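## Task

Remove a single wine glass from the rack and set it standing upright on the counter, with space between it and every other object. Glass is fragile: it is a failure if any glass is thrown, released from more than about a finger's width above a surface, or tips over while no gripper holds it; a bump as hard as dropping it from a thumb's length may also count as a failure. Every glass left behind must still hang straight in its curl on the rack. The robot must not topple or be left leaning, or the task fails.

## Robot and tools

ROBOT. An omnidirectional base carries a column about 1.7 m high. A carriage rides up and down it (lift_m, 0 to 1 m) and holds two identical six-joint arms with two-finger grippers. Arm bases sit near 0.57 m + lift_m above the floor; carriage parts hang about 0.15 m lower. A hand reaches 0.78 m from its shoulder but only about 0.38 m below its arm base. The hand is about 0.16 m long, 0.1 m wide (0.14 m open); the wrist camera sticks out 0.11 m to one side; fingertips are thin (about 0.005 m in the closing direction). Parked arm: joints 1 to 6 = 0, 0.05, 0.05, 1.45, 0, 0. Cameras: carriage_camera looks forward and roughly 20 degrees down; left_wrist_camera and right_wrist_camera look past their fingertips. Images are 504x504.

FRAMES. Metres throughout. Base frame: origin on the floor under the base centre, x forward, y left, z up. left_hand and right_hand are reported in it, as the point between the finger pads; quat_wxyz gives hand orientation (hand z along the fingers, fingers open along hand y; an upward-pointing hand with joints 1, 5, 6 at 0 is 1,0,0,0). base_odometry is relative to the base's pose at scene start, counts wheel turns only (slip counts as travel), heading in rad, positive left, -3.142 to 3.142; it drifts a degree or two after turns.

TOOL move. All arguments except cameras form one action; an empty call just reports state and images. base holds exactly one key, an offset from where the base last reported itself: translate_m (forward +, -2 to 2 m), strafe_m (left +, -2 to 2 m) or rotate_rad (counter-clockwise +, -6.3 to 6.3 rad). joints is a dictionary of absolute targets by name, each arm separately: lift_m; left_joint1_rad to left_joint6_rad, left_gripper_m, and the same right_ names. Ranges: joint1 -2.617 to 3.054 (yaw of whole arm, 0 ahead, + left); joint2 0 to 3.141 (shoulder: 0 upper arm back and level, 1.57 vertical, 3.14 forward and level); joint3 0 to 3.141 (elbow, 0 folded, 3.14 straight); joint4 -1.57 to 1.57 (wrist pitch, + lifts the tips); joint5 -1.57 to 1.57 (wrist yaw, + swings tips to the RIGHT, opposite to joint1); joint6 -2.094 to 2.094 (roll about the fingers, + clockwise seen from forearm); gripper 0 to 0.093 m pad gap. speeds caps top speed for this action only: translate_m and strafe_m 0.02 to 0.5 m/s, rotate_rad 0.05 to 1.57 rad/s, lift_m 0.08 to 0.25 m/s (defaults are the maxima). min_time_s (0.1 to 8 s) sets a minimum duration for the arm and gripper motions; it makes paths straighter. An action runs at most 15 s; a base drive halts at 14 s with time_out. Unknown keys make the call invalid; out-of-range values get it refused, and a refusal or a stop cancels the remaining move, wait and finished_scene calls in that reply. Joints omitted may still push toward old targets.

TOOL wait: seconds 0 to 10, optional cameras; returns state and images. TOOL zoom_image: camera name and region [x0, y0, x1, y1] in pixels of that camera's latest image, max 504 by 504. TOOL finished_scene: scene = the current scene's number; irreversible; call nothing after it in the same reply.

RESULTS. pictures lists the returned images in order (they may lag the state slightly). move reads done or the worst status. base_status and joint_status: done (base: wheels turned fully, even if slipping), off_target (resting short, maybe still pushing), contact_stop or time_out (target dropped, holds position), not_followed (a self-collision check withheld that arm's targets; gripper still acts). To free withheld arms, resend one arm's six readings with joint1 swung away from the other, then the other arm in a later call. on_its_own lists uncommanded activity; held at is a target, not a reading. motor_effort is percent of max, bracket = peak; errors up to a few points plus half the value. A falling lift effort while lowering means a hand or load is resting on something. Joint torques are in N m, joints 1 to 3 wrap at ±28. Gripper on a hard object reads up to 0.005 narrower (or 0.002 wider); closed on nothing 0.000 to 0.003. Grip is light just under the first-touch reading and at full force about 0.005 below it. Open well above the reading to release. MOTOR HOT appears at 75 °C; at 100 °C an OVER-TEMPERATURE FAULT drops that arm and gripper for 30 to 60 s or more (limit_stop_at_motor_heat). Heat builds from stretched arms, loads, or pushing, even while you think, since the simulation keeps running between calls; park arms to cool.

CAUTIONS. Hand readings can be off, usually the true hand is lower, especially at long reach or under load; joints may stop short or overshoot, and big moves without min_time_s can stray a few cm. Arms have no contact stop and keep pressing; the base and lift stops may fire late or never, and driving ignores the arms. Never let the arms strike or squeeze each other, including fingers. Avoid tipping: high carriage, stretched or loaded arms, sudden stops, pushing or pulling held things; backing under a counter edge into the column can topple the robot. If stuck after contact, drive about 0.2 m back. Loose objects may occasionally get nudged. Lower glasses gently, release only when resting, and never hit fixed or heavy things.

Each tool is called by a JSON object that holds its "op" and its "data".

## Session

{"op": "move", "data": {"cameras": ["carriage_camera"]}}

{"op": "zoom_image", "data": {"camera": "carriage_camera", "region": [200, 120, 400, 320]}}

Scene clock: 0.00 s.
Joint torques (N m): no reading
base_odometry: x=+0.000 y=+0.000 heading=+0.000
base_status: not commanded
joint_positions: lift_m=+0.300 left_joint1_rad=+0.012 left_joint2_rad=+0.032 left_joint3_rad=+0.061 left_joint4_rad=+1.447 left_joint5_rad=-0.046 left_joint6_rad=+0.006 left_gripper_m=+0.09396 right_joint1_rad=-0.009 right_joint2_rad=+0.040 right_joint3_rad=+0.042 right_joint4_rad=+1.467 right_joint5_rad=+0.022 right_joint6_rad=-0.010 right_gripper_m=+0.09396
joint_status: not commanded
motor_effort: lift_m=+22 drive_wheels=-1
left_hand: x=+0.2545 y=+0.3237 z=+1.3209 quat_wxyz=(+0.999, -0.023, +0.047, +0.010) (m; base frame)
right_hand: x=+0.2578 y=-0.3195 z=+1.3166 quat_wxyz=(+0.999, +0.011, +0.051, -0.010) (m; base frame)
pictures: carriage_camera

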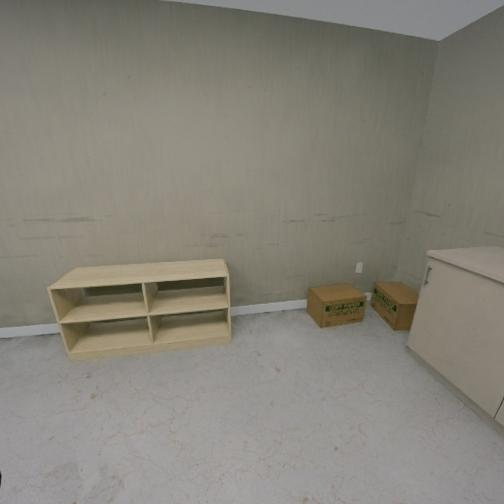

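Scaled by 2.520 from the camera's 504x504 image, which has a finer 720x720 frame.

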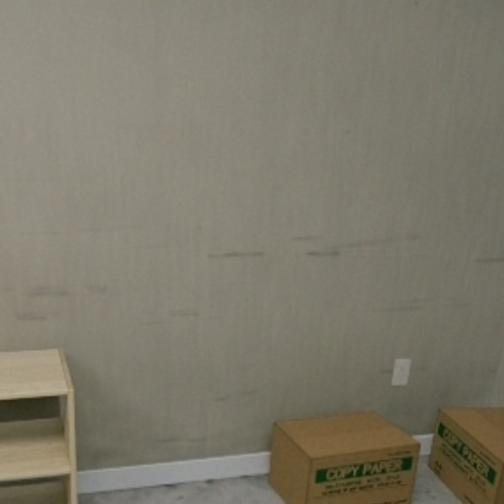

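{"op": "move", "data": {"base": {"rotate_rad": -1.35}, "speeds": {"rotate_rad": 0.5}, "joints": {"lift_m": 0.4}, "cameras": ["carriage_camera"]}}

{"op": "zoom_image", "data": {"camera": "carriage_camera", "region": [150, 150, 350, 350]}}

Scene clock: 6.17 s.
Joint torques (N m): left_arm=[-0.31 4.21 6.58 -0.22 -0.01 0.05] | right_arm=[0.64 3.79 6.84 -0.15 -0.13 0.05]
move: done
base_odometry: x=+0.000 y=+0.000 heading=-1.350
base_status: done
joint_positions: lift_m=+0.400 left_joint1_rad=+0.012 left_joint2_rad=+0.032 left_joint3_rad=+0.061 left_joint4_rad=+1.448 left_joint5_rad=-0.046 left_joint6_rad=+0.006 left_gripper_m=+0.09396 right_joint1_rad=-0.009 right_joint2_rad=+0.040 right_joint3_rad=+0.042 right_joint4_rad=+1.466 right_joint5_rad=+0.022 right_joint6_rad=-0.010 right_gripper_m=+0.09396
joint_status: all done
motor_effort: lift_m=+23(29) drive_wheels=+1(6)
left_hand: x=+0.2544 y=+0.3237 z=+1.4208 quat_wxyz=(+0.999, -0.023, +0.047, +0.010) (m; base frame)
right_hand: x=+0.2580 y=-0.3195 z=+1.4164 quat_wxyz=(+0.999, +0.011, +0.051, -0.010) (m; base frame)
pictures: carriage_camera

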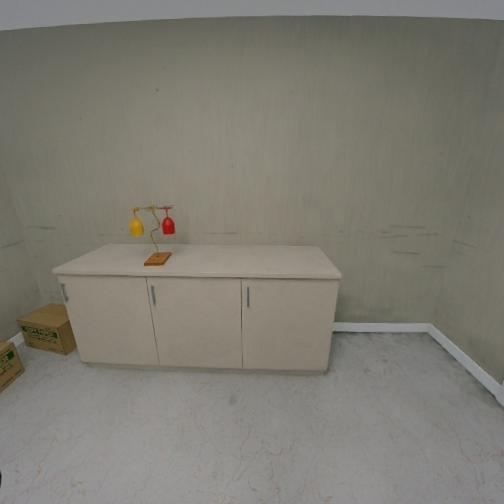

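Scaled by 2.520 from the camera's 504x504 image, which has a finer 720x720 frame.

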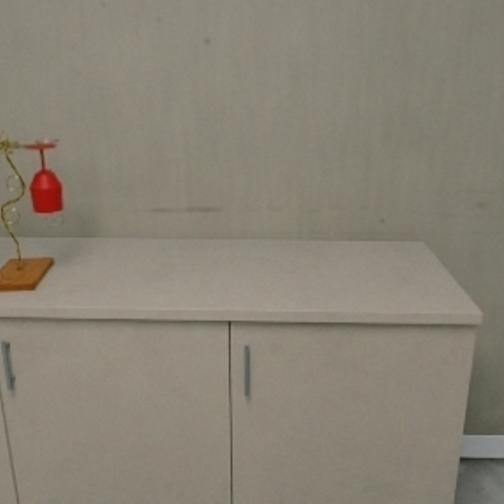

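{"op": "move", "data": {"base": {"rotate_rad": -0.023}, "speeds": {"rotate_rad": 0.3}, "cameras": []}}

{"op": "move", "data": {"base": {"strafe_m": 0.35}, "speeds": {"strafe_m": 0.2}, "joints": {"lift_m": 0.4, "left_joint1_rad": 0.0, "left_joint2_rad": 0.6, "left_joint3_rad": 0.6, "left_joint4_rad": 0.0, "left_joint5_rad": 0.0, "left_joint6_rad": 0.0}, "min_time_s": 4, "cameras": []}}

{"op": "move", "data": {"base": {"translate_m": 0.55}, "speeds": {"translate_m": 0.2}, "cameras": ["carriage_camera", "left_wrist_camera"]}}

{"op": "zoom_image", "data": {"camera": "left_wrist_camera", "region": [100, 0, 400, 300]}}

Scene clock: 8.87 s.
Joint torques (N m): left_arm=[-0.43 4.26 6.63 -0.24 -0.03 0.03] | right_arm=[0.66 3.75 6.72 -0.16 -0.12 0.06]
move: done
base_odometry: x=+0.000 y=+0.000 heading=-1.373
base_status: done
joint_positions: lift_m=+0.400 left_joint1_rad=+0.012 left_joint2_rad=+0.032 left_joint3_rad=+0.061 left_joint4_rad=+1.447 left_joint5_rad=-0.046 left_joint6_rad=+0.006 left_gripper_m=+0.09396 right_joint1_rad=-0.009 right_joint2_rad=+0.040 right_joint3_rad=+0.042 right_joint4_rad=+1.466 right_joint5_rad=+0.022 right_joint6_rad=-0.010 right_gripper_m=+0.09396
joint_status: not commanded
motor_effort: lift_m=+23(24) drive_wheels=+1(6)
left_hand: x=+0.2545 y=+0.3237 z=+1.4208 quat_wxyz=(+0.999, -0.023, +0.047, +0.010) (m; base frame)
right_hand: x=+0.2580 y=-0.3195 z=+1.4164 quat_wxyz=(+0.999, +0.011, +0.051, -0.010) (m; base frame)
pictures: none
No camera images: "cameras" was empty.

Scene clock: 13.17 s.
Joint torques (N m): left_arm=[-0.79 0.85 10.95 1.84 0.1 -0.01] | right_arm=[0.66 3.79 6.79 -0.16 -0.11 0.05]
move: done
base_odometry: x=+0.343 y=+0.069 heading=-1.373
base_status: done
joint_positions: lift_m=+0.400 left_joint1_rad=+0.008 left_joint2_rad=+0.594 left_joint3_rad=+0.573 left_joint4_rad=+0.013 left_joint5_rad=-0.011 left_joint6_rad=+0.006 left_gripper_m=+0.09396 right_joint1_rad=-0.009 right_joint2_rad=+0.040 right_joint3_rad=+0.042 right_joint4_rad=+1.466 right_joint5_rad=+0.022 right_joint6_rad=-0.010 right_gripper_m=+0.09396
joint_status: all done
motor_effort: lift_m=+23(24) drive_wheels=-5(8)
left_hand: x=+0.5270 y=+0.3198 z=+1.2994 quat_wxyz=(+0.704, -0.005, +0.710, +0.009) (m; base frame)
right_hand: x=+0.2580 y=-0.3195 z=+1.4164 quat_wxyz=(+0.999, +0.011, +0.051, -0.010) (m; base frame)
pictures: none
No camera images: "cameras" was empty.

Scene clock: 17.00 s.
Joint torques (N m): left_arm=[-0.96 0.83 11.02 1.92 0.08 0] | right_arm=[0.62 3.85 6.75 -0.17 -0.11 0.05]
move: done
base_odometry: x=+0.452 y=-0.471 heading=-1.373
base_status: done
joint_positions: lift_m=+0.400 left_joint1_rad=+0.008 left_joint2_rad=+0.597 left_joint3_rad=+0.573 left_joint4_rad=+0.008 left_joint5_rad=-0.010 left_joint6_rad=+0.006 left_gripper_m=+0.09396 right_joint1_rad=-0.009 right_joint2_rad=+0.040 right_joint3_rad=+0.042 right_joint4_rad=+1.467 right_joint5_rad=+0.022 right_joint6_rad=-0.010 right_gripper_m=+0.09396
joint_status: not commanded
motor_effort: lift_m=+23(24) drive_wheels=-4(7)
left_hand: x=+0.5276 y=+0.3196 z=+1.2974 quat_wxyz=(+0.702, -0.004, +0.712, +0.009) (m; base frame)
right_hand: x=+0.2577 y=-0.3195 z=+1.4165 quat_wxyz=(+0.999, +0.011, +0.050, -0.010) (m; base frame)
pictures: carriage_camera, left_wrist_camera

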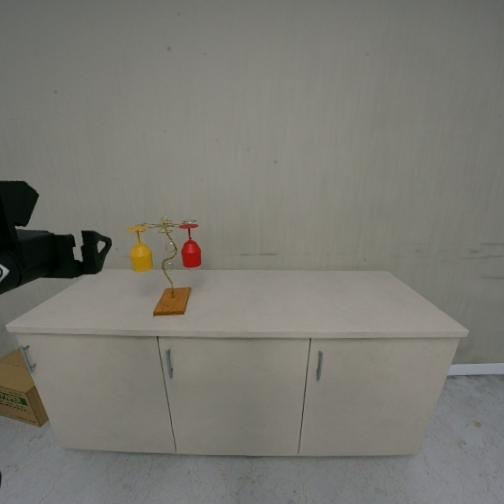

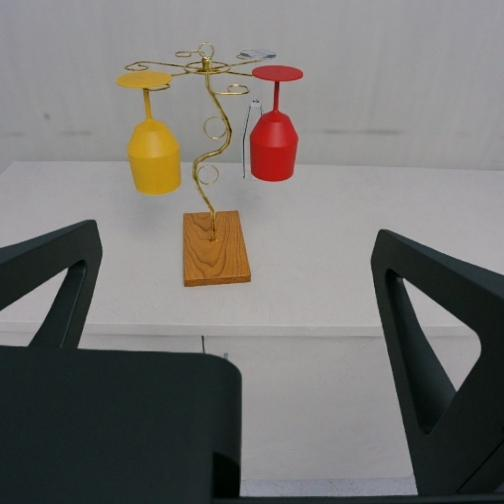

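Scaled by 1.680 from the camera's 504x504 image, which has a finer 720x720 frame.

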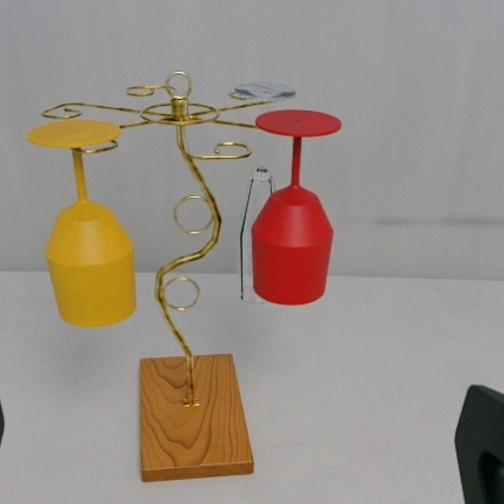

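{"op": "move", "data": {"base": {"translate_m": 0.12}, "speeds": {"translate_m": 0.15}, "joints": {"left_joint1_rad": 0.2, "left_joint2_rad": 1.3, "left_joint3_rad": 1.3, "left_joint4_rad": -0.45, "left_joint5_rad": 0, "left_joint6_rad": 0, "lift_m": 0.6}, "min_time_s": 3, "cameras": ["left_wrist_camera"]}}

{"op": "zoom_image", "data": {"camera": "left_wrist_camera", "region": [100, 0, 400, 300]}}

Scene clock: 22.30 s.
Joint torques (N m): left_arm=[0.29 -3.95 10.97 1.85 0.07 -0.01] | right_arm=[0.64 3.81 6.84 -0.15 -0.11 0.03]
move: done
base_odometry: x=+0.475 y=-0.588 heading=-1.373
base_status: done
joint_positions: lift_m=+0.600 left_joint1_rad=+0.192 left_joint2_rad=+1.287 left_joint3_rad=+1.273 left_joint4_rad=-0.437 left_joint5_rad=-0.009 left_joint6_rad=+0.006 left_gripper_m=+0.09396 right_joint1_rad=-0.009 right_joint2_rad=+0.040 right_joint3_rad=+0.042 right_joint4_rad=+1.466 right_joint5_rad=+0.022 right_joint6_rad=-0.010 right_gripper_m=+0.09396
joint_status: all done
motor_effort: lift_m=+23(28) drive_wheels=+0(7)
left_hand: x=+0.6388 y=+0.3962 z=+1.5005 quat_wxyz=(+0.528, -0.081, +0.843, +0.056) (m; base frame)
right_hand: x=+0.2580 y=-0.3195 z=+1.6164 quat_wxyz=(+0.999, +0.011, +0.051, -0.010) (m; base frame)
pictures: left_wrist_camera

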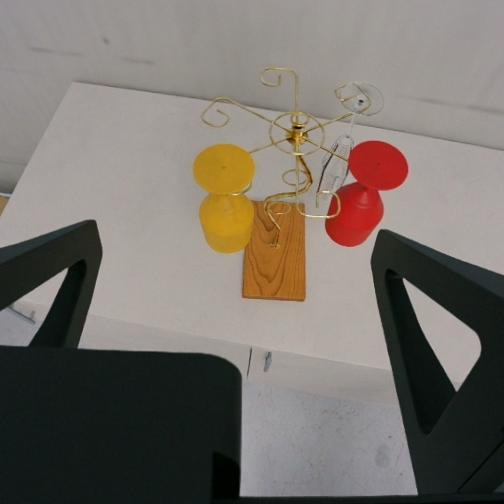

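Scaled by 1.680 from the camera's 504x504 image, which has a finer 720x720 frame.

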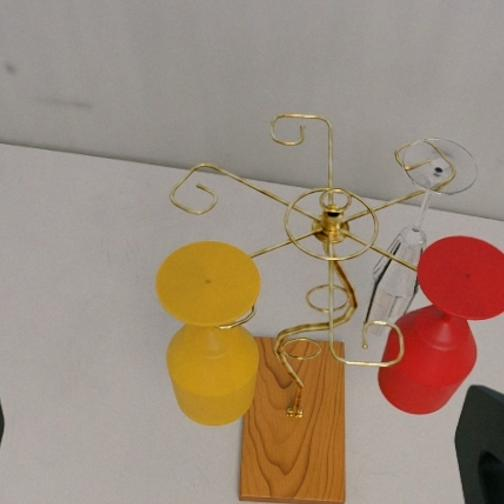

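{"op": "move", "data": {"base": {"translate_m": -0.2}, "speeds": {"translate_m": 0.2}, "cameras": []}}

{"op": "move", "data": {"joints": {"left_joint1_rad": 0.934, "left_joint2_rad": 1.6, "left_joint3_rad": 1.3, "left_joint4_rad": 1.0, "left_joint5_rad": 1.0, "left_joint6_rad": 2.043}, "min_time_s": 4, "cameras": []}}

{"op": "move", "data": {"joints": {"left_joint1_rad": 0.934, "left_joint2_rad": 2.007, "left_joint3_rad": 1.641, "left_joint4_rad": 1.4835, "left_joint5_rad": 1.25, "left_joint6_rad": 2.043, "lift_m": 0.17}, "min_time_s": 4, "cameras": ["carriage_camera", "left_wrist_camera"]}}

{"op": "zoom_image", "data": {"camera": "carriage_camera", "region": [60, 100, 260, 300]}}

Scene clock: 31.40 s.
Joint torques (N m): left_arm=[0.38 -4.59 10.86 1.86 0.04 0] | right_arm=[0.59 3.78 6.9 -0.16 -0.11 0.04]
move: done
base_odometry: x=+0.436 y=-0.392 heading=-1.372
base_status: done
joint_positions: lift_m=+0.600 left_joint1_rad=+0.192 left_joint2_rad=+1.291 left_joint3_rad=+1.274 left_joint4_rad=-0.441 left_joint5_rad=-0.009 left_joint6_rad=+0.006 left_gripper_m=+0.09396 right_joint1_rad=-0.009 right_joint2_rad=+0.040 right_joint3_rad=+0.042 right_joint4_rad=+1.466 right_joint5_rad=+0.022 right_joint6_rad=-0.010 right_gripper_m=+0.09396
joint_status: not commanded
motor_effort: lift_m=+23(24) drive_wheels=+3(10)
left_hand: x=+0.6393 y=+0.3965 z=+1.4985 quat_wxyz=(+0.525, -0.081, +0.845, +0.056) (m; base frame)
right_hand: x=+0.2581 y=-0.3195 z=+1.6164 quat_wxyz=(+0.999, +0.011, +0.051, -0.010) (m; base frame)
pictures: none
No camera images: "cameras" was empty.

Scene clock: 35.70 s.
Joint torques (N m): left_arm=[0.27 -5.93 10.35 1.19 -0.25 0.1] | right_arm=[0.61 3.85 6.8 -0.15 -0.12 0.03]
move: done
base_odometry: x=+0.436 y=-0.392 heading=-1.372
base_status: not commanded
joint_positions: lift_m=+0.600 left_joint1_rad=+0.926 left_joint2_rad=+1.584 left_joint3_rad=+1.274 left_joint4_rad=+0.991 left_joint5_rad=+0.987 left_joint6_rad=+2.033 left_gripper_m=+0.09398 right_joint1_rad=-0.009 right_joint2_rad=+0.040 right_joint3_rad=+0.042 right_joint4_rad=+1.466 right_joint5_rad=+0.022 right_joint6_rad=-0.010 right_gripper_m=+0.09396
joint_status: all done
motor_effort: lift_m=+23(24) drive_wheels=+3(3)
left_hand: x=+0.5925 y=+0.5534 z=+1.6520 quat_wxyz=(+0.276, +0.563, +0.098, +0.773) (m; base frame)
right_hand: x=+0.2581 y=-0.3195 z=+1.6164 quat_wxyz=(+0.999, +0.011, +0.051, -0.010) (m; base frame)
pictures: none
No camera images: "cameras" was empty.

Scene clock: 40.00 s.
Joint torques (N m): left_arm=[0.32 -8.55 9.36 0.54 -0.41 0.11] | right_arm=[0.64 3.75 6.82 -0.15 -0.11 0.04]
move: done
base_odometry: x=+0.436 y=-0.392 heading=-1.372
base_status: not commanded
joint_positions: lift_m=+0.170 left_joint1_rad=+0.926 left_joint2_rad=+1.987 left_joint3_rad=+1.618 left_joint4_rad=+1.474 left_joint5_rad=+1.237 left_joint6_rad=+2.036 left_gripper_m=+0.09398 right_joint1_rad=-0.009 right_joint2_rad=+0.040 right_joint3_rad=+0.042 right_joint4_rad=+1.466 right_joint5_rad=+0.022 right_joint6_rad=-0.010 right_gripper_m=+0.09396
joint_status: all done
motor_effort: lift_m=+20(21) drive_wheels=+3(3)
left_hand: x=+0.6251 y=+0.5647 z=+1.1952 quat_wxyz=(+0.205, +0.578, -0.138, +0.778) (m; base frame)
right_hand: x=+0.2581 y=-0.3195 z=+1.1868 quat_wxyz=(+0.999, +0.011, +0.051, -0.010) (m; base frame)
pictures: carriage_camera, left_wrist_camera

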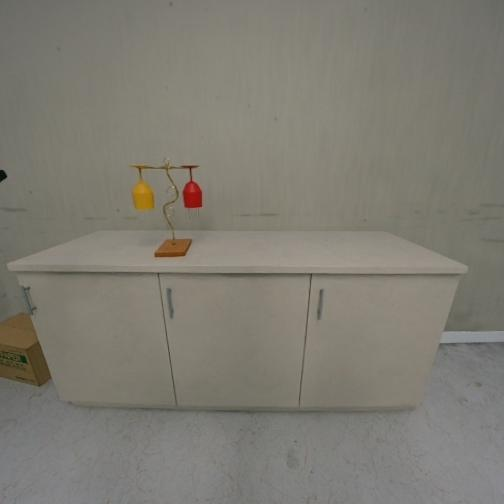

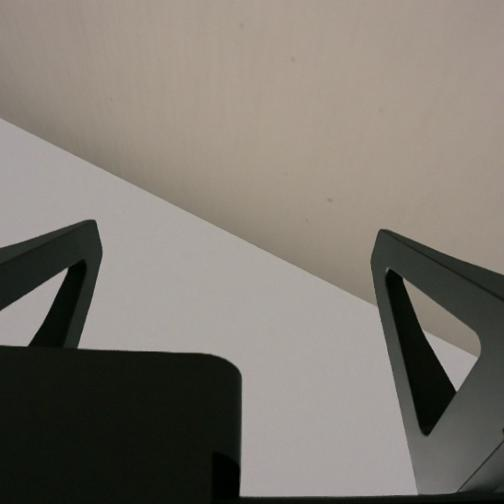

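Scaled by 2.520 from the camera's 504x504 image, which has a finer 720x720 frame.

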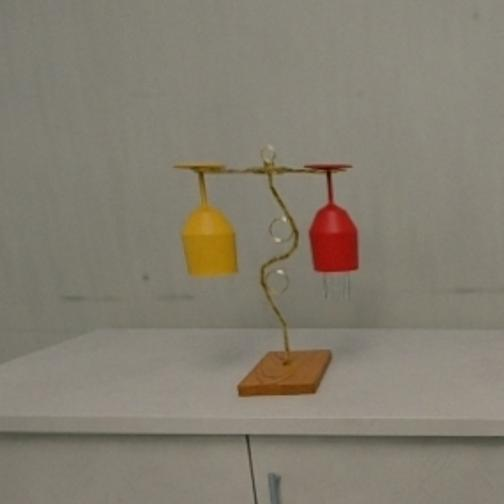

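{"op": "move", "data": {"joints": {"left_joint1_rad": 0.684, "left_joint2_rad": 2.007, "left_joint3_rad": 1.641, "left_joint4_rad": 1.4835, "left_joint5_rad": 1.25, "left_joint6_rad": 2.043}, "base": {"strafe_m": 0.11}, "speeds": {"strafe_m": 0.1}, "min_time_s": 3, "cameras": []}}

{"op": "move", "data": {"base": {"translate_m": 0.22}, "speeds": {"translate_m": 0.1}, "cameras": ["carriage_camera", "left_wrist_camera"]}}

{"op": "zoom_image", "data": {"camera": "carriage_camera", "region": [0, 100, 200, 300]}}

{"op": "zoom_image", "data": {"camera": "left_wrist_camera", "region": [100, 0, 400, 300]}}

Scene clock: 45.60 s.
Joint torques (N m): left_arm=[-1.03 -9.02 9.24 0.49 -0.41 0.09] | right_arm=[0.64 3.78 6.83 -0.14 -0.13 0.06]
move: done
base_odometry: x=+0.544 y=-0.370 heading=-1.372
base_status: done
joint_positions: lift_m=+0.170 left_joint1_rad=+0.692 left_joint2_rad=+1.990 left_joint3_rad=+1.619 left_joint4_rad=+1.479 left_joint5_rad=+1.238 left_joint6_rad=+2.036 left_gripper_m=+0.09398 right_joint1_rad=-0.009 right_joint2_rad=+0.040 right_joint3_rad=+0.042 right_joint4_rad=+1.466 right_joint5_rad=+0.022 right_joint6_rad=-0.010 right_gripper_m=+0.09396
joint_status: all done
motor_effort: lift_m=+20(21) drive_wheels=-1(7)
left_hand: x=+0.6723 y=+0.4670 z=+1.1942 quat_wxyz=(+0.293, +0.558, -0.205, +0.748) (m; base frame)
right_hand: x=+0.2581 y=-0.3195 z=+1.1868 quat_wxyz=(+0.999, +0.011, +0.051, -0.010) (m; base frame)
pictures: none
No camera images: "cameras" was empty.

Scene clock: 48.57 s.
Joint torques (N m): left_arm=[-0.85 -9.06 9.26 0.46 -0.42 0.11] | right_arm=[0.65 3.78 6.76 -0.16 -0.13 0.05]
move: done
base_odometry: x=+0.588 y=-0.586 heading=-1.372
base_status: done
joint_positions: lift_m=+0.170 left_joint1_rad=+0.690 left_joint2_rad=+1.990 left_joint3_rad=+1.619 left_joint4_rad=+1.480 left_joint5_rad=+1.238 left_joint6_rad=+2.036 left_gripper_m=+0.09398 right_joint1_rad=-0.009 right_joint2_rad=+0.040 right_joint3_rad=+0.042 right_joint4_rad=+1.466 right_joint5_rad=+0.022 right_joint6_rad=-0.010 right_gripper_m=+0.09396
joint_status: not commanded
motor_effort: lift_m=+20(21) drive_wheels=-3(7)
left_hand: x=+0.6725 y=+0.4659 z=+1.1942 quat_wxyz=(+0.294, +0.558, -0.207, +0.748) (m; base frame)
right_hand: x=+0.2580 y=-0.3195 z=+1.1868 quat_wxyz=(+0.999, +0.011, +0.051, -0.010) (m; base frame)
pictures: carriage_camera, left_wrist_camera

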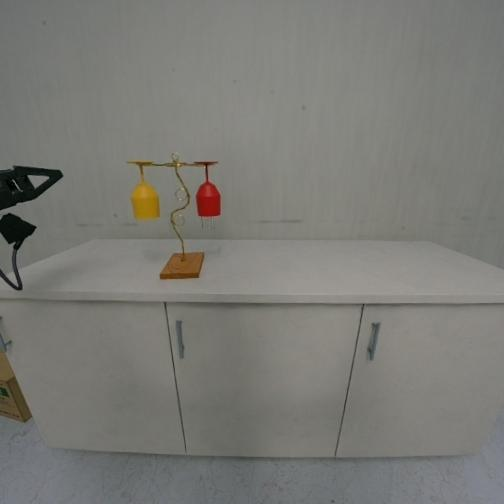

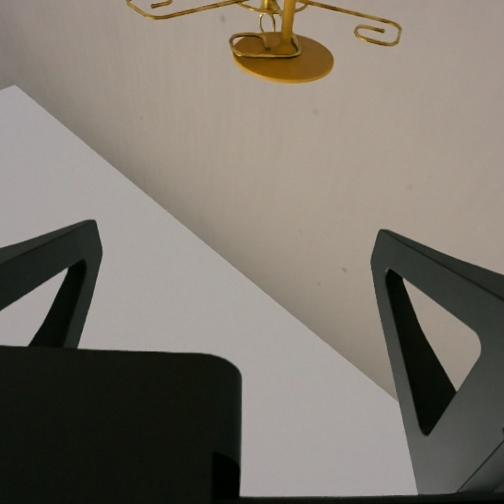

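Scaled by 2.520 from the camera's 504x504 image, which has a finer 720x720 frame.

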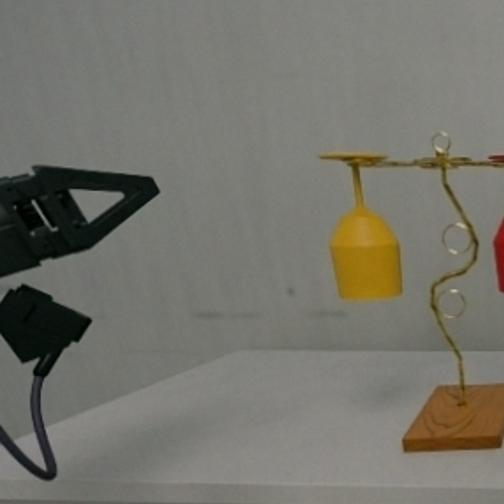

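Scaled by 1.680 from the camera's 504x504 image, which has a finer 720x720 frame.

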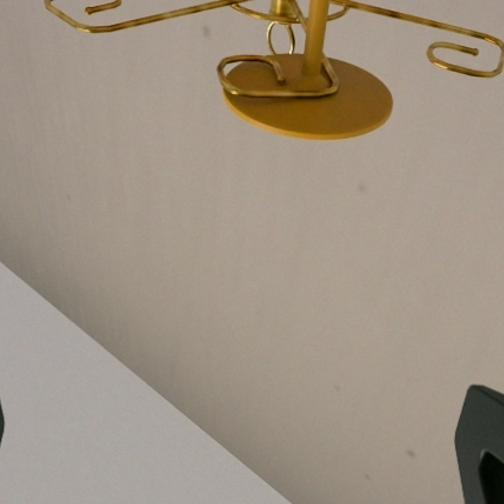

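{"op": "move", "data": {"base": {"translate_m": 0.105}, "speeds": {"translate_m": 0.06}, "cameras": []}}

{"op": "move", "data": {"base": {"strafe_m": -0.045}, "speeds": {"strafe_m": 0.06}, "cameras": ["carriage_camera", "left_wrist_camera"]}}

{"op": "zoom_image", "data": {"camera": "carriage_camera", "region": [0, 120, 150, 270]}}

{"op": "zoom_image", "data": {"camera": "left_wrist_camera", "region": [100, 0, 400, 300]}}

Scene clock: 54.90 s.
Joint torques (N m): left_arm=[-0.7 -9.06 9.1 0.45 -0.43 0.15] | right_arm=[0.62 3.79 6.8 -0.17 -0.11 0.05]
move: done
base_odometry: x=+0.608 y=-0.689 heading=-1.372
base_status: done
joint_positions: lift_m=+0.170 left_joint1_rad=+0.688 left_joint2_rad=+1.990 left_joint3_rad=+1.619 left_joint4_rad=+1.481 left_joint5_rad=+1.239 left_joint6_rad=+2.036 left_gripper_m=+0.09398 right_joint1_rad=-0.009 right_joint2_rad=+0.040 right_joint3_rad=+0.042 right_joint4_rad=+1.467 right_joint5_rad=+0.022 right_joint6_rad=-0.010 right_gripper_m=+0.09396
joint_status: not commanded
motor_effort: lift_m=+20(21) drive_wheels=-4(7)
left_hand: x=+0.6727 y=+0.4651 z=+1.1942 quat_wxyz=(+0.294, +0.558, -0.207, +0.748) (m; base frame)
right_hand: x=+0.2579 y=-0.3195 z=+1.1868 quat_wxyz=(+0.999, +0.011, +0.051, -0.010) (m; base frame)
pictures: none
No camera images: "cameras" was empty.

Scene clock: 56.17 s.
Joint torques (N m): left_arm=[-0.66 -9.07 9.36 0.43 -0.41 0.13] | right_arm=[0.62 3.77 6.84 -0.14 -0.13 0.05]
move: done
base_odometry: x=+0.564 y=-0.698 heading=-1.371
base_status: done
joint_positions: lift_m=+0.170 left_joint1_rad=+0.688 left_joint2_rad=+1.991 left_joint3_rad=+1.619 left_joint4_rad=+1.481 left_joint5_rad=+1.239 left_joint6_rad=+2.036 left_gripper_m=+0.09398 right_joint1_rad=-0.009 right_joint2_rad=+0.040 right_joint3_rad=+0.042 right_joint4_rad=+1.467 right_joint5_rad=+0.022 right_joint6_rad=-0.010 right_gripper_m=+0.09396
joint_status: not commanded
motor_effort: lift_m=+20(21) drive_wheels=-2(5)
left_hand: x=+0.6731 y=+0.4650 z=+1.1937 quat_wxyz=(+0.295, +0.558, -0.207, +0.748) (m; base frame)
right_hand: x=+0.2579 y=-0.3195 z=+1.1868 quat_wxyz=(+0.999, +0.011, +0.051, -0.010) (m; base frame)
pictures: carriage_camera, left_wrist_camera

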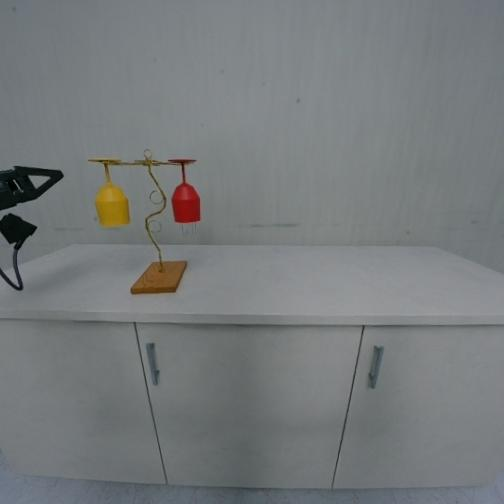

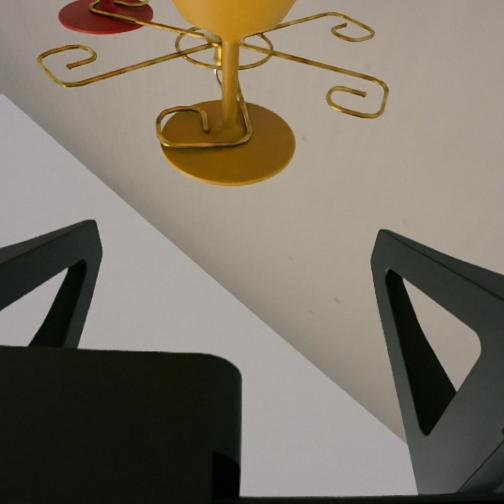

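Scaled by 3.360 from the camera's 504x504 image, which has a finer 720x720 frame.

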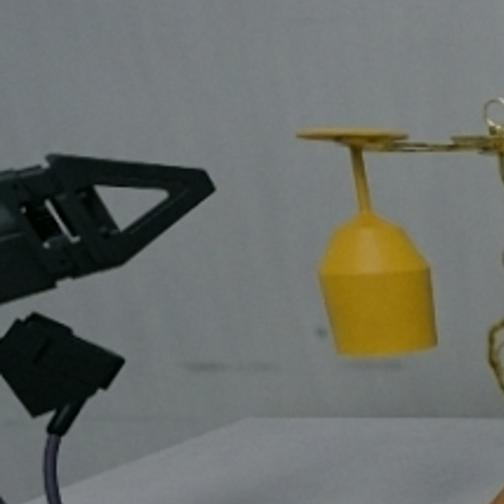

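Scaled by 1.680 from the camera's 504x504 image, which has a finer 720x720 frame.

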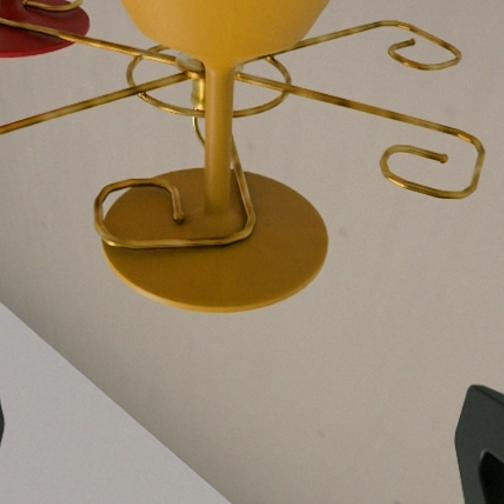

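{"op": "move", "data": {"base": {"translate_m": 0.05}, "speeds": {"translate_m": 0.05}, "cameras": []}}

{"op": "move", "data": {"base": {"strafe_m": -0.05}, "speeds": {"strafe_m": 0.05}, "cameras": ["carriage_camera", "left_wrist_camera"]}}

{"op": "zoom_image", "data": {"camera": "carriage_camera", "region": [0, 120, 150, 270]}}

Scene clock: 59.90 s.
Joint torques (N m): left_arm=[-0.53 -9.11 9.4 0.45 -0.4 0.14] | right_arm=[0.58 3.78 6.82 -0.15 -0.13 0.05]
move: done
base_odometry: x=+0.574 y=-0.747 heading=-1.372
base_status: done
joint_positions: lift_m=+0.170 left_joint1_rad=+0.687 left_joint2_rad=+1.991 left_joint3_rad=+1.619 left_joint4_rad=+1.482 left_joint5_rad=+1.239 left_joint6_rad=+2.036 left_gripper_m=+0.09398 right_joint1_rad=-0.009 right_joint2_rad=+0.040 right_joint3_rad=+0.042 right_joint4_rad=+1.467 right_joint5_rad=+0.022 right_joint6_rad=-0.010 right_gripper_m=+0.09396
joint_status: not commanded
motor_effort: lift_m=+20(21) drive_wheels=-4(7)
left_hand: x=+0.6731 y=+0.4648 z=+1.1937 quat_wxyz=(+0.295, +0.558, -0.207, +0.748) (m; base frame)
right_hand: x=+0.2579 y=-0.3195 z=+1.1868 quat_wxyz=(+0.999, +0.011, +0.051, -0.010) (m; base frame)
pictures: none
No camera images: "cameras" was empty.

Scene clock: 61.40 s.
Joint torques (N m): left_arm=[-0.29 -9.17 9.14 0.44 -0.39 0.13] | right_arm=[0.58 3.78 6.78 -0.15 -0.1 0.05]
move: done
base_odometry: x=+0.525 y=-0.757 heading=-1.372
base_status: done
joint_positions: lift_m=+0.170 left_joint1_rad=+0.685 left_joint2_rad=+1.991 left_joint3_rad=+1.620 left_joint4_rad=+1.482 left_joint5_rad=+1.239 left_joint6_rad=+2.036 left_gripper_m=+0.09398 right_joint1_rad=-0.009 right_joint2_rad=+0.040 right_joint3_rad=+0.042 right_joint4_rad=+1.467 right_joint5_rad=+0.022 right_joint6_rad=-0.010 right_gripper_m=+0.09396
joint_status: not commanded
motor_effort: lift_m=+20(21) drive_wheels=-3(5)
left_hand: x=+0.6733 y=+0.4639 z=+1.1939 quat_wxyz=(+0.295, +0.558, -0.208, +0.747) (m; base frame)
right_hand: x=+0.2579 y=-0.3195 z=+1.1868 quat_wxyz=(+0.999, +0.011, +0.051, -0.010) (m; base frame)
pictures: carriage_camera, left_wrist_camera

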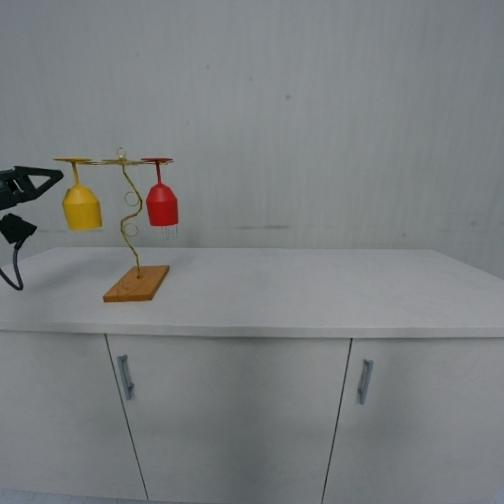

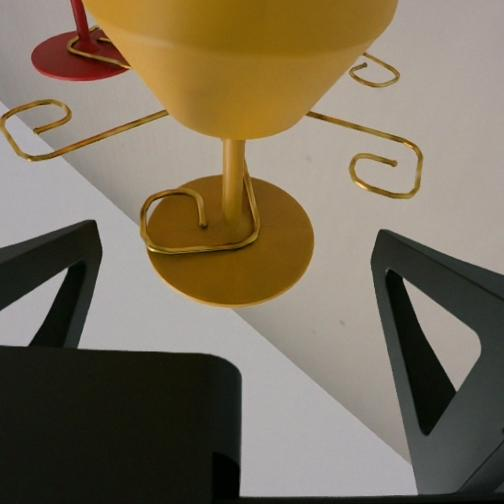

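Scaled by 3.360 from the camera's 504x504 image, which has a finer 720x720 frame.

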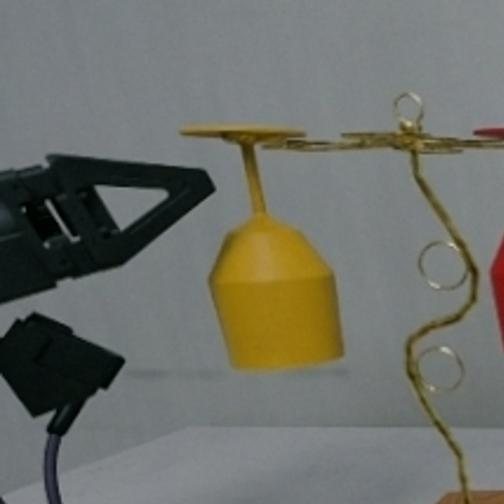

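{"op": "move", "data": {"base": {"translate_m": 0.02}, "speeds": {"translate_m": 0.03}, "cameras": []}}

{"op": "move", "data": {"base": {"strafe_m": -0.024}, "speeds": {"strafe_m": 0.03}, "cameras": ["carriage_camera", "left_wrist_camera"]}}

{"op": "zoom_image", "data": {"camera": "carriage_camera", "region": [0, 120, 150, 270]}}

Scene clock: 63.47 s.
Joint torques (N m): left_arm=[-0.49 -9.18 9.05 0.46 -0.39 0.12] | right_arm=[0.66 3.77 6.75 -0.15 -0.11 0.03]
move: done
base_odometry: x=+0.529 y=-0.777 heading=-1.372
base_status: done
joint_positions: lift_m=+0.170 left_joint1_rad=+0.685 left_joint2_rad=+1.991 left_joint3_rad=+1.620 left_joint4_rad=+1.482 left_joint5_rad=+1.240 left_joint6_rad=+2.036 left_gripper_m=+0.09398 right_joint1_rad=-0.009 right_joint2_rad=+0.040 right_joint3_rad=+0.042 right_joint4_rad=+1.467 right_joint5_rad=+0.022 right_joint6_rad=-0.010 right_gripper_m=+0.09396
joint_status: not commanded
motor_effort: lift_m=+20(21) drive_wheels=+1(6)
left_hand: x=+0.6733 y=+0.4637 z=+1.1939 quat_wxyz=(+0.295, +0.557, -0.209, +0.747) (m; base frame)
right_hand: x=+0.2579 y=-0.3195 z=+1.1868 quat_wxyz=(+0.999, +0.011, +0.051, -0.010) (m; base frame)
pictures: none
No camera images: "cameras" was empty.

Scene clock: 64.80 s.
Joint torques (N m): left_arm=[-0.43 -9.33 9.14 0.42 -0.43 0.11] | right_arm=[0.61 3.79 6.83 -0.12 -0.11 0.04]
move: done
base_odometry: x=+0.506 y=-0.782 heading=-1.372
base_status: done
joint_positions: lift_m=+0.170 left_joint1_rad=+0.684 left_joint2_rad=+1.992 left_joint3_rad=+1.620 left_joint4_rad=+1.483 left_joint5_rad=+1.240 left_joint6_rad=+2.036 left_gripper_m=+0.09398 right_joint1_rad=-0.009 right_joint2_rad=+0.040 right_joint3_rad=+0.042 right_joint4_rad=+1.467 right_joint5_rad=+0.022 right_joint6_rad=-0.010 right_gripper_m=+0.09396
joint_status: not commanded
motor_effort: lift_m=+20(21) drive_wheels=+0(5)
left_hand: x=+0.6736 y=+0.4635 z=+1.1935 quat_wxyz=(+0.295, +0.558, -0.209, +0.747) (m; base frame)
right_hand: x=+0.2579 y=-0.3195 z=+1.1868 quat_wxyz=(+0.999, +0.011, +0.051, -0.010) (m; base frame)
pictures: carriage_camera, left_wrist_camera

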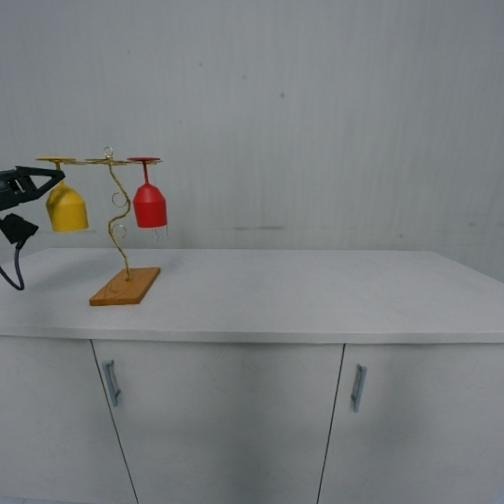

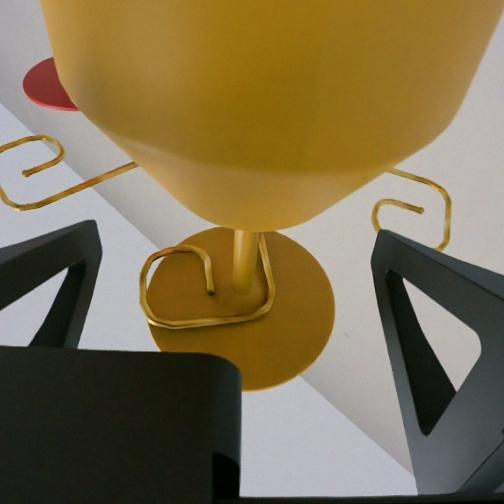

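Scaled by 3.360 from the camera's 504x504 image, which has a finer 720x720 frame.

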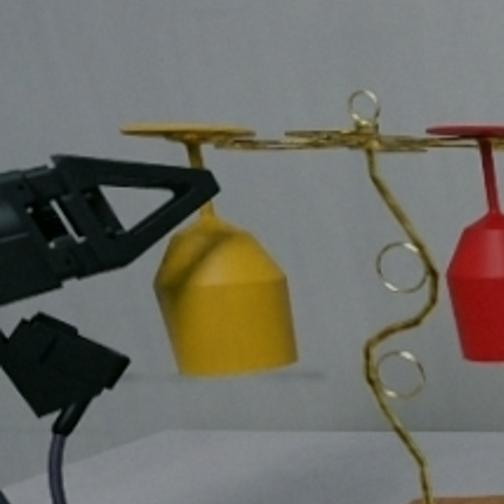

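{"op": "move", "data": {"base": {"translate_m": 0.006}, "speeds": {"translate_m": 0.02}, "cameras": []}}

{"op": "move", "data": {"base": {"strafe_m": -0.005}, "speeds": {"strafe_m": 0.02}, "cameras": []}}

{"op": "move", "data": {"joints": {"left_gripper_m": 0.03}, "min_time_s": 3, "cameras": ["carriage_camera", "left_wrist_camera"]}}

{"op": "zoom_image", "data": {"camera": "carriage_camera", "region": [0, 120, 150, 270]}}

{"op": "zoom_image", "data": {"camera": "left_wrist_camera", "region": [100, 150, 350, 400]}}

Scene clock: 67.13 s.
Joint torques (N m): left_arm=[-0.32 -9.55 8.72 0.41 -0.47 0.11] | right_arm=[0.66 3.73 6.8 -0.14 -0.13 0.05]
move: done
base_odometry: x=+0.507 y=-0.787 heading=-1.372
base_status: done
joint_positions: lift_m=+0.170 left_joint1_rad=+0.684 left_joint2_rad=+1.995 left_joint3_rad=+1.623 left_joint4_rad=+1.484 left_joint5_rad=+1.240 left_joint6_rad=+2.036 left_gripper_m=+0.09398 right_joint1_rad=-0.009 right_joint2_rad=+0.040 right_joint3_rad=+0.042 right_joint4_rad=+1.466 right_joint5_rad=+0.022 right_joint6_rad=-0.010 right_gripper_m=+0.09396
joint_status: not commanded
motor_effort: lift_m=+21(21) drive_wheels=+1(4)
left_hand: x=+0.6739 y=+0.4639 z=+1.1934 quat_wxyz=(+0.295, +0.557, -0.209, +0.747) (m; base frame)
right_hand: x=+0.2581 y=-0.3195 z=+1.1868 quat_wxyz=(+0.999, +0.011, +0.051, -0.010) (m; base frame)
pictures: none
No camera images: "cameras" was empty.

Scene clock: 67.77 s.
Joint torques (N m): left_arm=[-0.2 -9.59 8.91 0.4 -0.39 0.14] | right_arm=[0.66 3.77 6.83 -0.15 -0.1 0.02]
move: done
base_odometry: x=+0.502 y=-0.789 heading=-1.372
base_status: done
joint_positions: lift_m=+0.170 left_joint1_rad=+0.684 left_joint2_rad=+1.996 left_joint3_rad=+1.623 left_joint4_rad=+1.484 left_joint5_rad=+1.240 left_joint6_rad=+2.036 left_gripper_m=+0.09398 right_joint1_rad=-0.009 right_joint2_rad=+0.040 right_joint3_rad=+0.042 right_joint4_rad=+1.466 right_joint5_rad=+0.022 right_joint6_rad=-0.010 right_gripper_m=+0.09396
joint_status: not commanded
motor_effort: lift_m=+20(21) drive_wheels=-3(4)
left_hand: x=+0.6741 y=+0.4641 z=+1.1930 quat_wxyz=(+0.295, +0.557, -0.209, +0.747) (m; base frame)
right_hand: x=+0.2581 y=-0.3195 z=+1.1868 quat_wxyz=(+0.999, +0.011, +0.051, -0.010) (m; base frame)
pictures: none
No camera images: "cameras" was empty.

Scene clock: 71.07 s.
Joint torques (N m): left_arm=[-0.25 -9.63 8.7 0.43 -0.42 0.07] | right_arm=[0.65 3.82 6.8 -0.14 -0.11 0.04]
move: done
base_odometry: x=+0.502 y=-0.789 heading=-1.372
base_status: not commanded
joint_positions: lift_m=+0.170 left_joint1_rad=+0.684 left_joint2_rad=+1.996 left_joint3_rad=+1.623 left_joint4_rad=+1.484 left_joint5_rad=+1.240 left_joint6_rad=+2.036 left_gripper_m=+0.03009 right_joint1_rad=-0.009 right_joint2_rad=+0.040 right_joint3_rad=+0.042 right_joint4_rad=+1.466 right_joint5_rad=+0.022 right_joint6_rad=-0.010 right_gripper_m=+0.09396
joint_status: all done
motor_effort: lift_m=+20(21) drive_wheels=-2(3)
left_hand: x=+0.6741 y=+0.4641 z=+1.1930 quat_wxyz=(+0.295, +0.557, -0.209, +0.747) (m; base frame)
right_hand: x=+0.2581 y=-0.3195 z=+1.1868 quat_wxyz=(+0.999, +0.011, +0.051, -0.010) (m; base frame)
pictures: carriage_camera, left_wrist_camera

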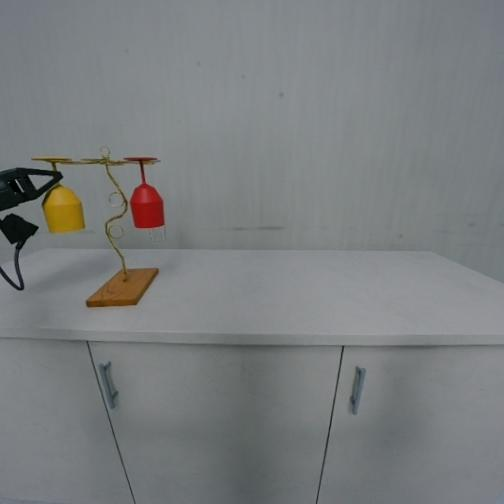

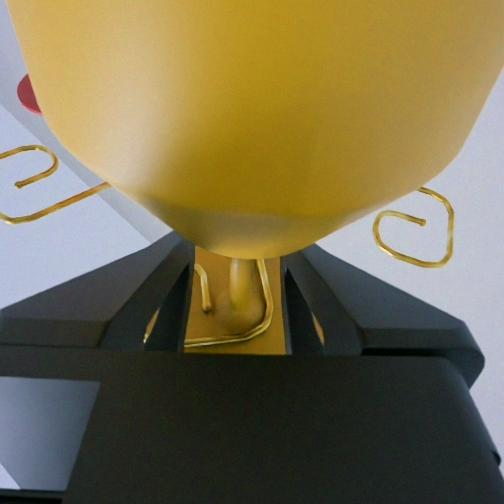

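Scaled by 3.360 from the camera's 504x504 image, which has a finer 720x720 frame.

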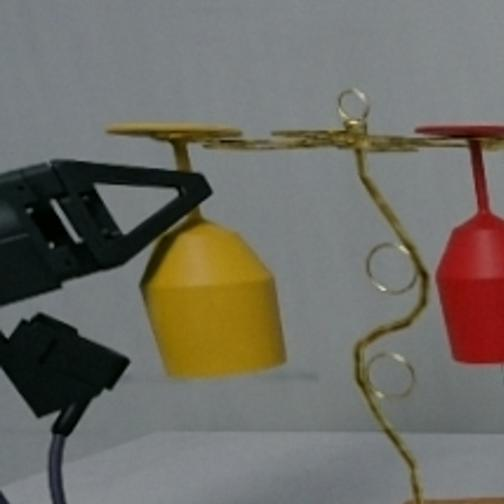

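Scaled by 2.016 from the camera's 504x504 image, which has a finer 720x720 frame.

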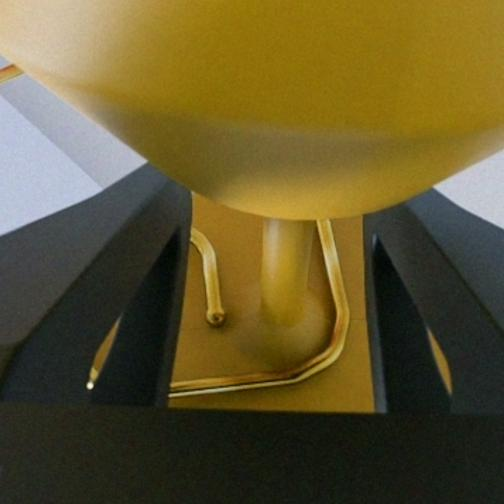

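{"op": "move", "data": {"joints": {"left_gripper_m": 0.012}, "min_time_s": 3, "cameras": ["left_wrist_camera"]}}

{"op": "zoom_image", "data": {"camera": "left_wrist_camera", "region": [100, 150, 350, 400]}}

{"op": "move", "data": {"joints": {"left_gripper_m": 0.0075}, "min_time_s": 3, "cameras": []}}

{"op": "move", "data": {"joints": {"left_gripper_m": 0.001}, "min_time_s": 3, "cameras": ["carriage_camera", "left_wrist_camera"]}}

{"op": "zoom_image", "data": {"camera": "left_wrist_camera", "region": [100, 150, 350, 400]}}

Scene clock: 76.07 s.
Joint torques (N m): left_arm=[-0.43 -9.58 8.85 0.39 -0.4 0.12] | right_arm=[0.61 3.75 6.82 -0.15 -0.13 0.04]
move: done
base_odometry: x=+0.502 y=-0.789 heading=-1.372
base_status: not commanded
joint_positions: lift_m=+0.170 left_joint1_rad=+0.684 left_joint2_rad=+1.996 left_joint3_rad=+1.623 left_joint4_rad=+1.484 left_joint5_rad=+1.240 left_joint6_rad=+2.036 left_gripper_m=+0.01209 right_joint1_rad=-0.009 right_joint2_rad=+0.040 right_joint3_rad=+0.042 right_joint4_rad=+1.466 right_joint5_rad=+0.022 right_joint6_rad=-0.010 right_gripper_m=+0.09396
joint_status: all done
motor_effort: lift_m=+20(21) drive_wheels=-2(2)
left_hand: x=+0.6741 y=+0.4641 z=+1.1930 quat_wxyz=(+0.295, +0.557, -0.209, +0.747) (m; base frame)
right_hand: x=+0.2581 y=-0.3195 z=+1.1868 quat_wxyz=(+0.999, +0.011, +0.051, -0.010) (m; base frame)
pictures: left_wrist_camera

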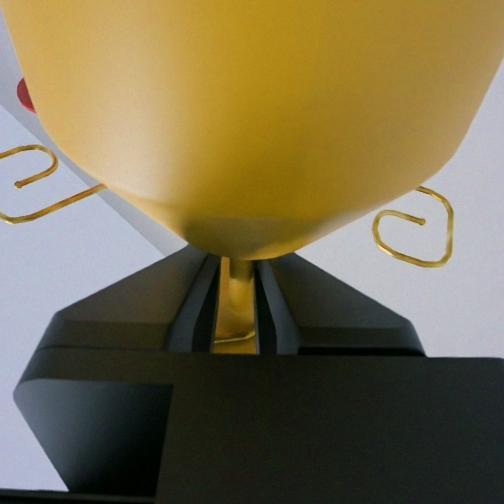

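Scaled by 2.016 from the camera's 504x504 image, which has a finer 720x720 frame.

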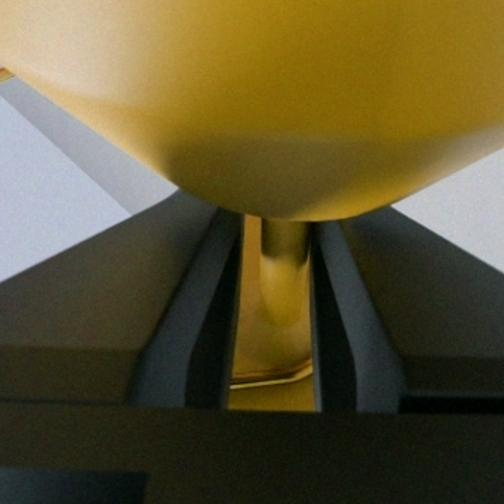

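Scene clock: 79.33 s.
Joint torques (N m): left_arm=[-0.34 -9.55 8.83 0.46 -0.44 0.12] | right_arm=[0.68 3.75 6.78 -0.13 -0.11 0.04]
move: done
base_odometry: x=+0.502 y=-0.789 heading=-1.372
base_status: not commanded
joint_positions: lift_m=+0.170 left_joint1_rad=+0.684 left_joint2_rad=+1.996 left_joint3_rad=+1.623 left_joint4_rad=+1.484 left_joint5_rad=+1.240 left_joint6_rad=+2.036 left_gripper_m=+0.00766 right_joint1_rad=-0.009 right_joint2_rad=+0.040 right_joint3_rad=+0.042 right_joint4_rad=+1.466 right_joint5_rad=+0.022 right_joint6_rad=-0.010 right_gripper_m=+0.09396
joint_status: all done
motor_effort: lift_m=+20(21) drive_wheels=-2(2)
left_hand: x=+0.6741 y=+0.4641 z=+1.1930 quat_wxyz=(+0.295, +0.557, -0.209, +0.747) (m; base frame)
right_hand: x=+0.2581 y=-0.3195 z=+1.1868 quat_wxyz=(+0.999, +0.011, +0.051, -0.010) (m; base frame)
pictures: none
No camera images: "cameras" was empty.

Scene clock: 82.60 s.
Joint torques (N m): left_arm=[-0.17 -9.61 8.85 0.41 -0.42 0.11] | right_arm=[0.62 3.78 6.83 -0.14 -0.11 0.04]
move: off_target
base_odometry: x=+0.502 y=-0.789 heading=-1.372
base_status: not commanded
joint_positions: lift_m=+0.170 left_joint1_rad=+0.684 left_joint2_rad=+1.996 left_joint3_rad=+1.623 left_joint4_rad=+1.484 left_joint5_rad=+1.240 left_joint6_rad=+2.036 left_gripper_m=+0.00691 right_joint1_rad=-0.009 right_joint2_rad=+0.040 right_joint3_rad=+0.042 right_joint4_rad=+1.466 right_joint5_rad=+0.022 right_joint6_rad=-0.010 right_gripper_m=+0.09396
joint_status: left_gripper_m off_target (ended at +0.00692, target +0.00100)
motor_effort: lift_m=+20(21) drive_wheels=-2(2)
left_hand: x=+0.6741 y=+0.4641 z=+1.1930 quat_wxyz=(+0.295, +0.557, -0.209, +0.747) (m; base frame)
right_hand: x=+0.2581 y=-0.3195 z=+1.1868 quat_wxyz=(+0.999, +0.011, +0.051, -0.010) (m; base frame)
pictures: carriage_camera, left_wrist_camera

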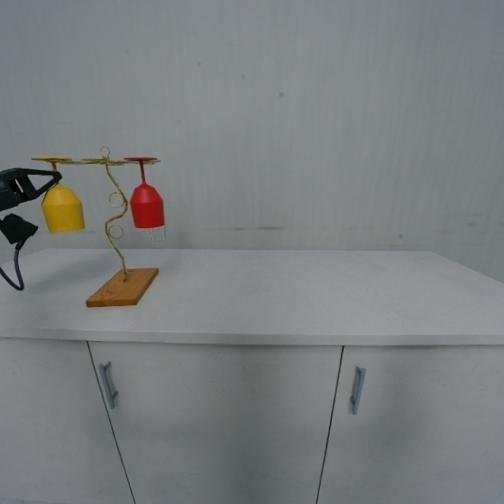

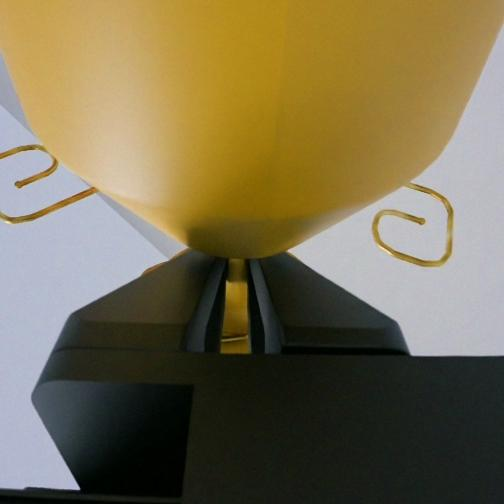

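Scaled by 2.016 from the camera's 504x504 image, which has a finer 720x720 frame.

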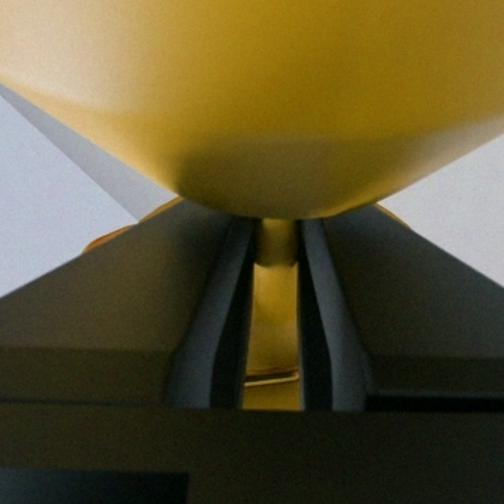

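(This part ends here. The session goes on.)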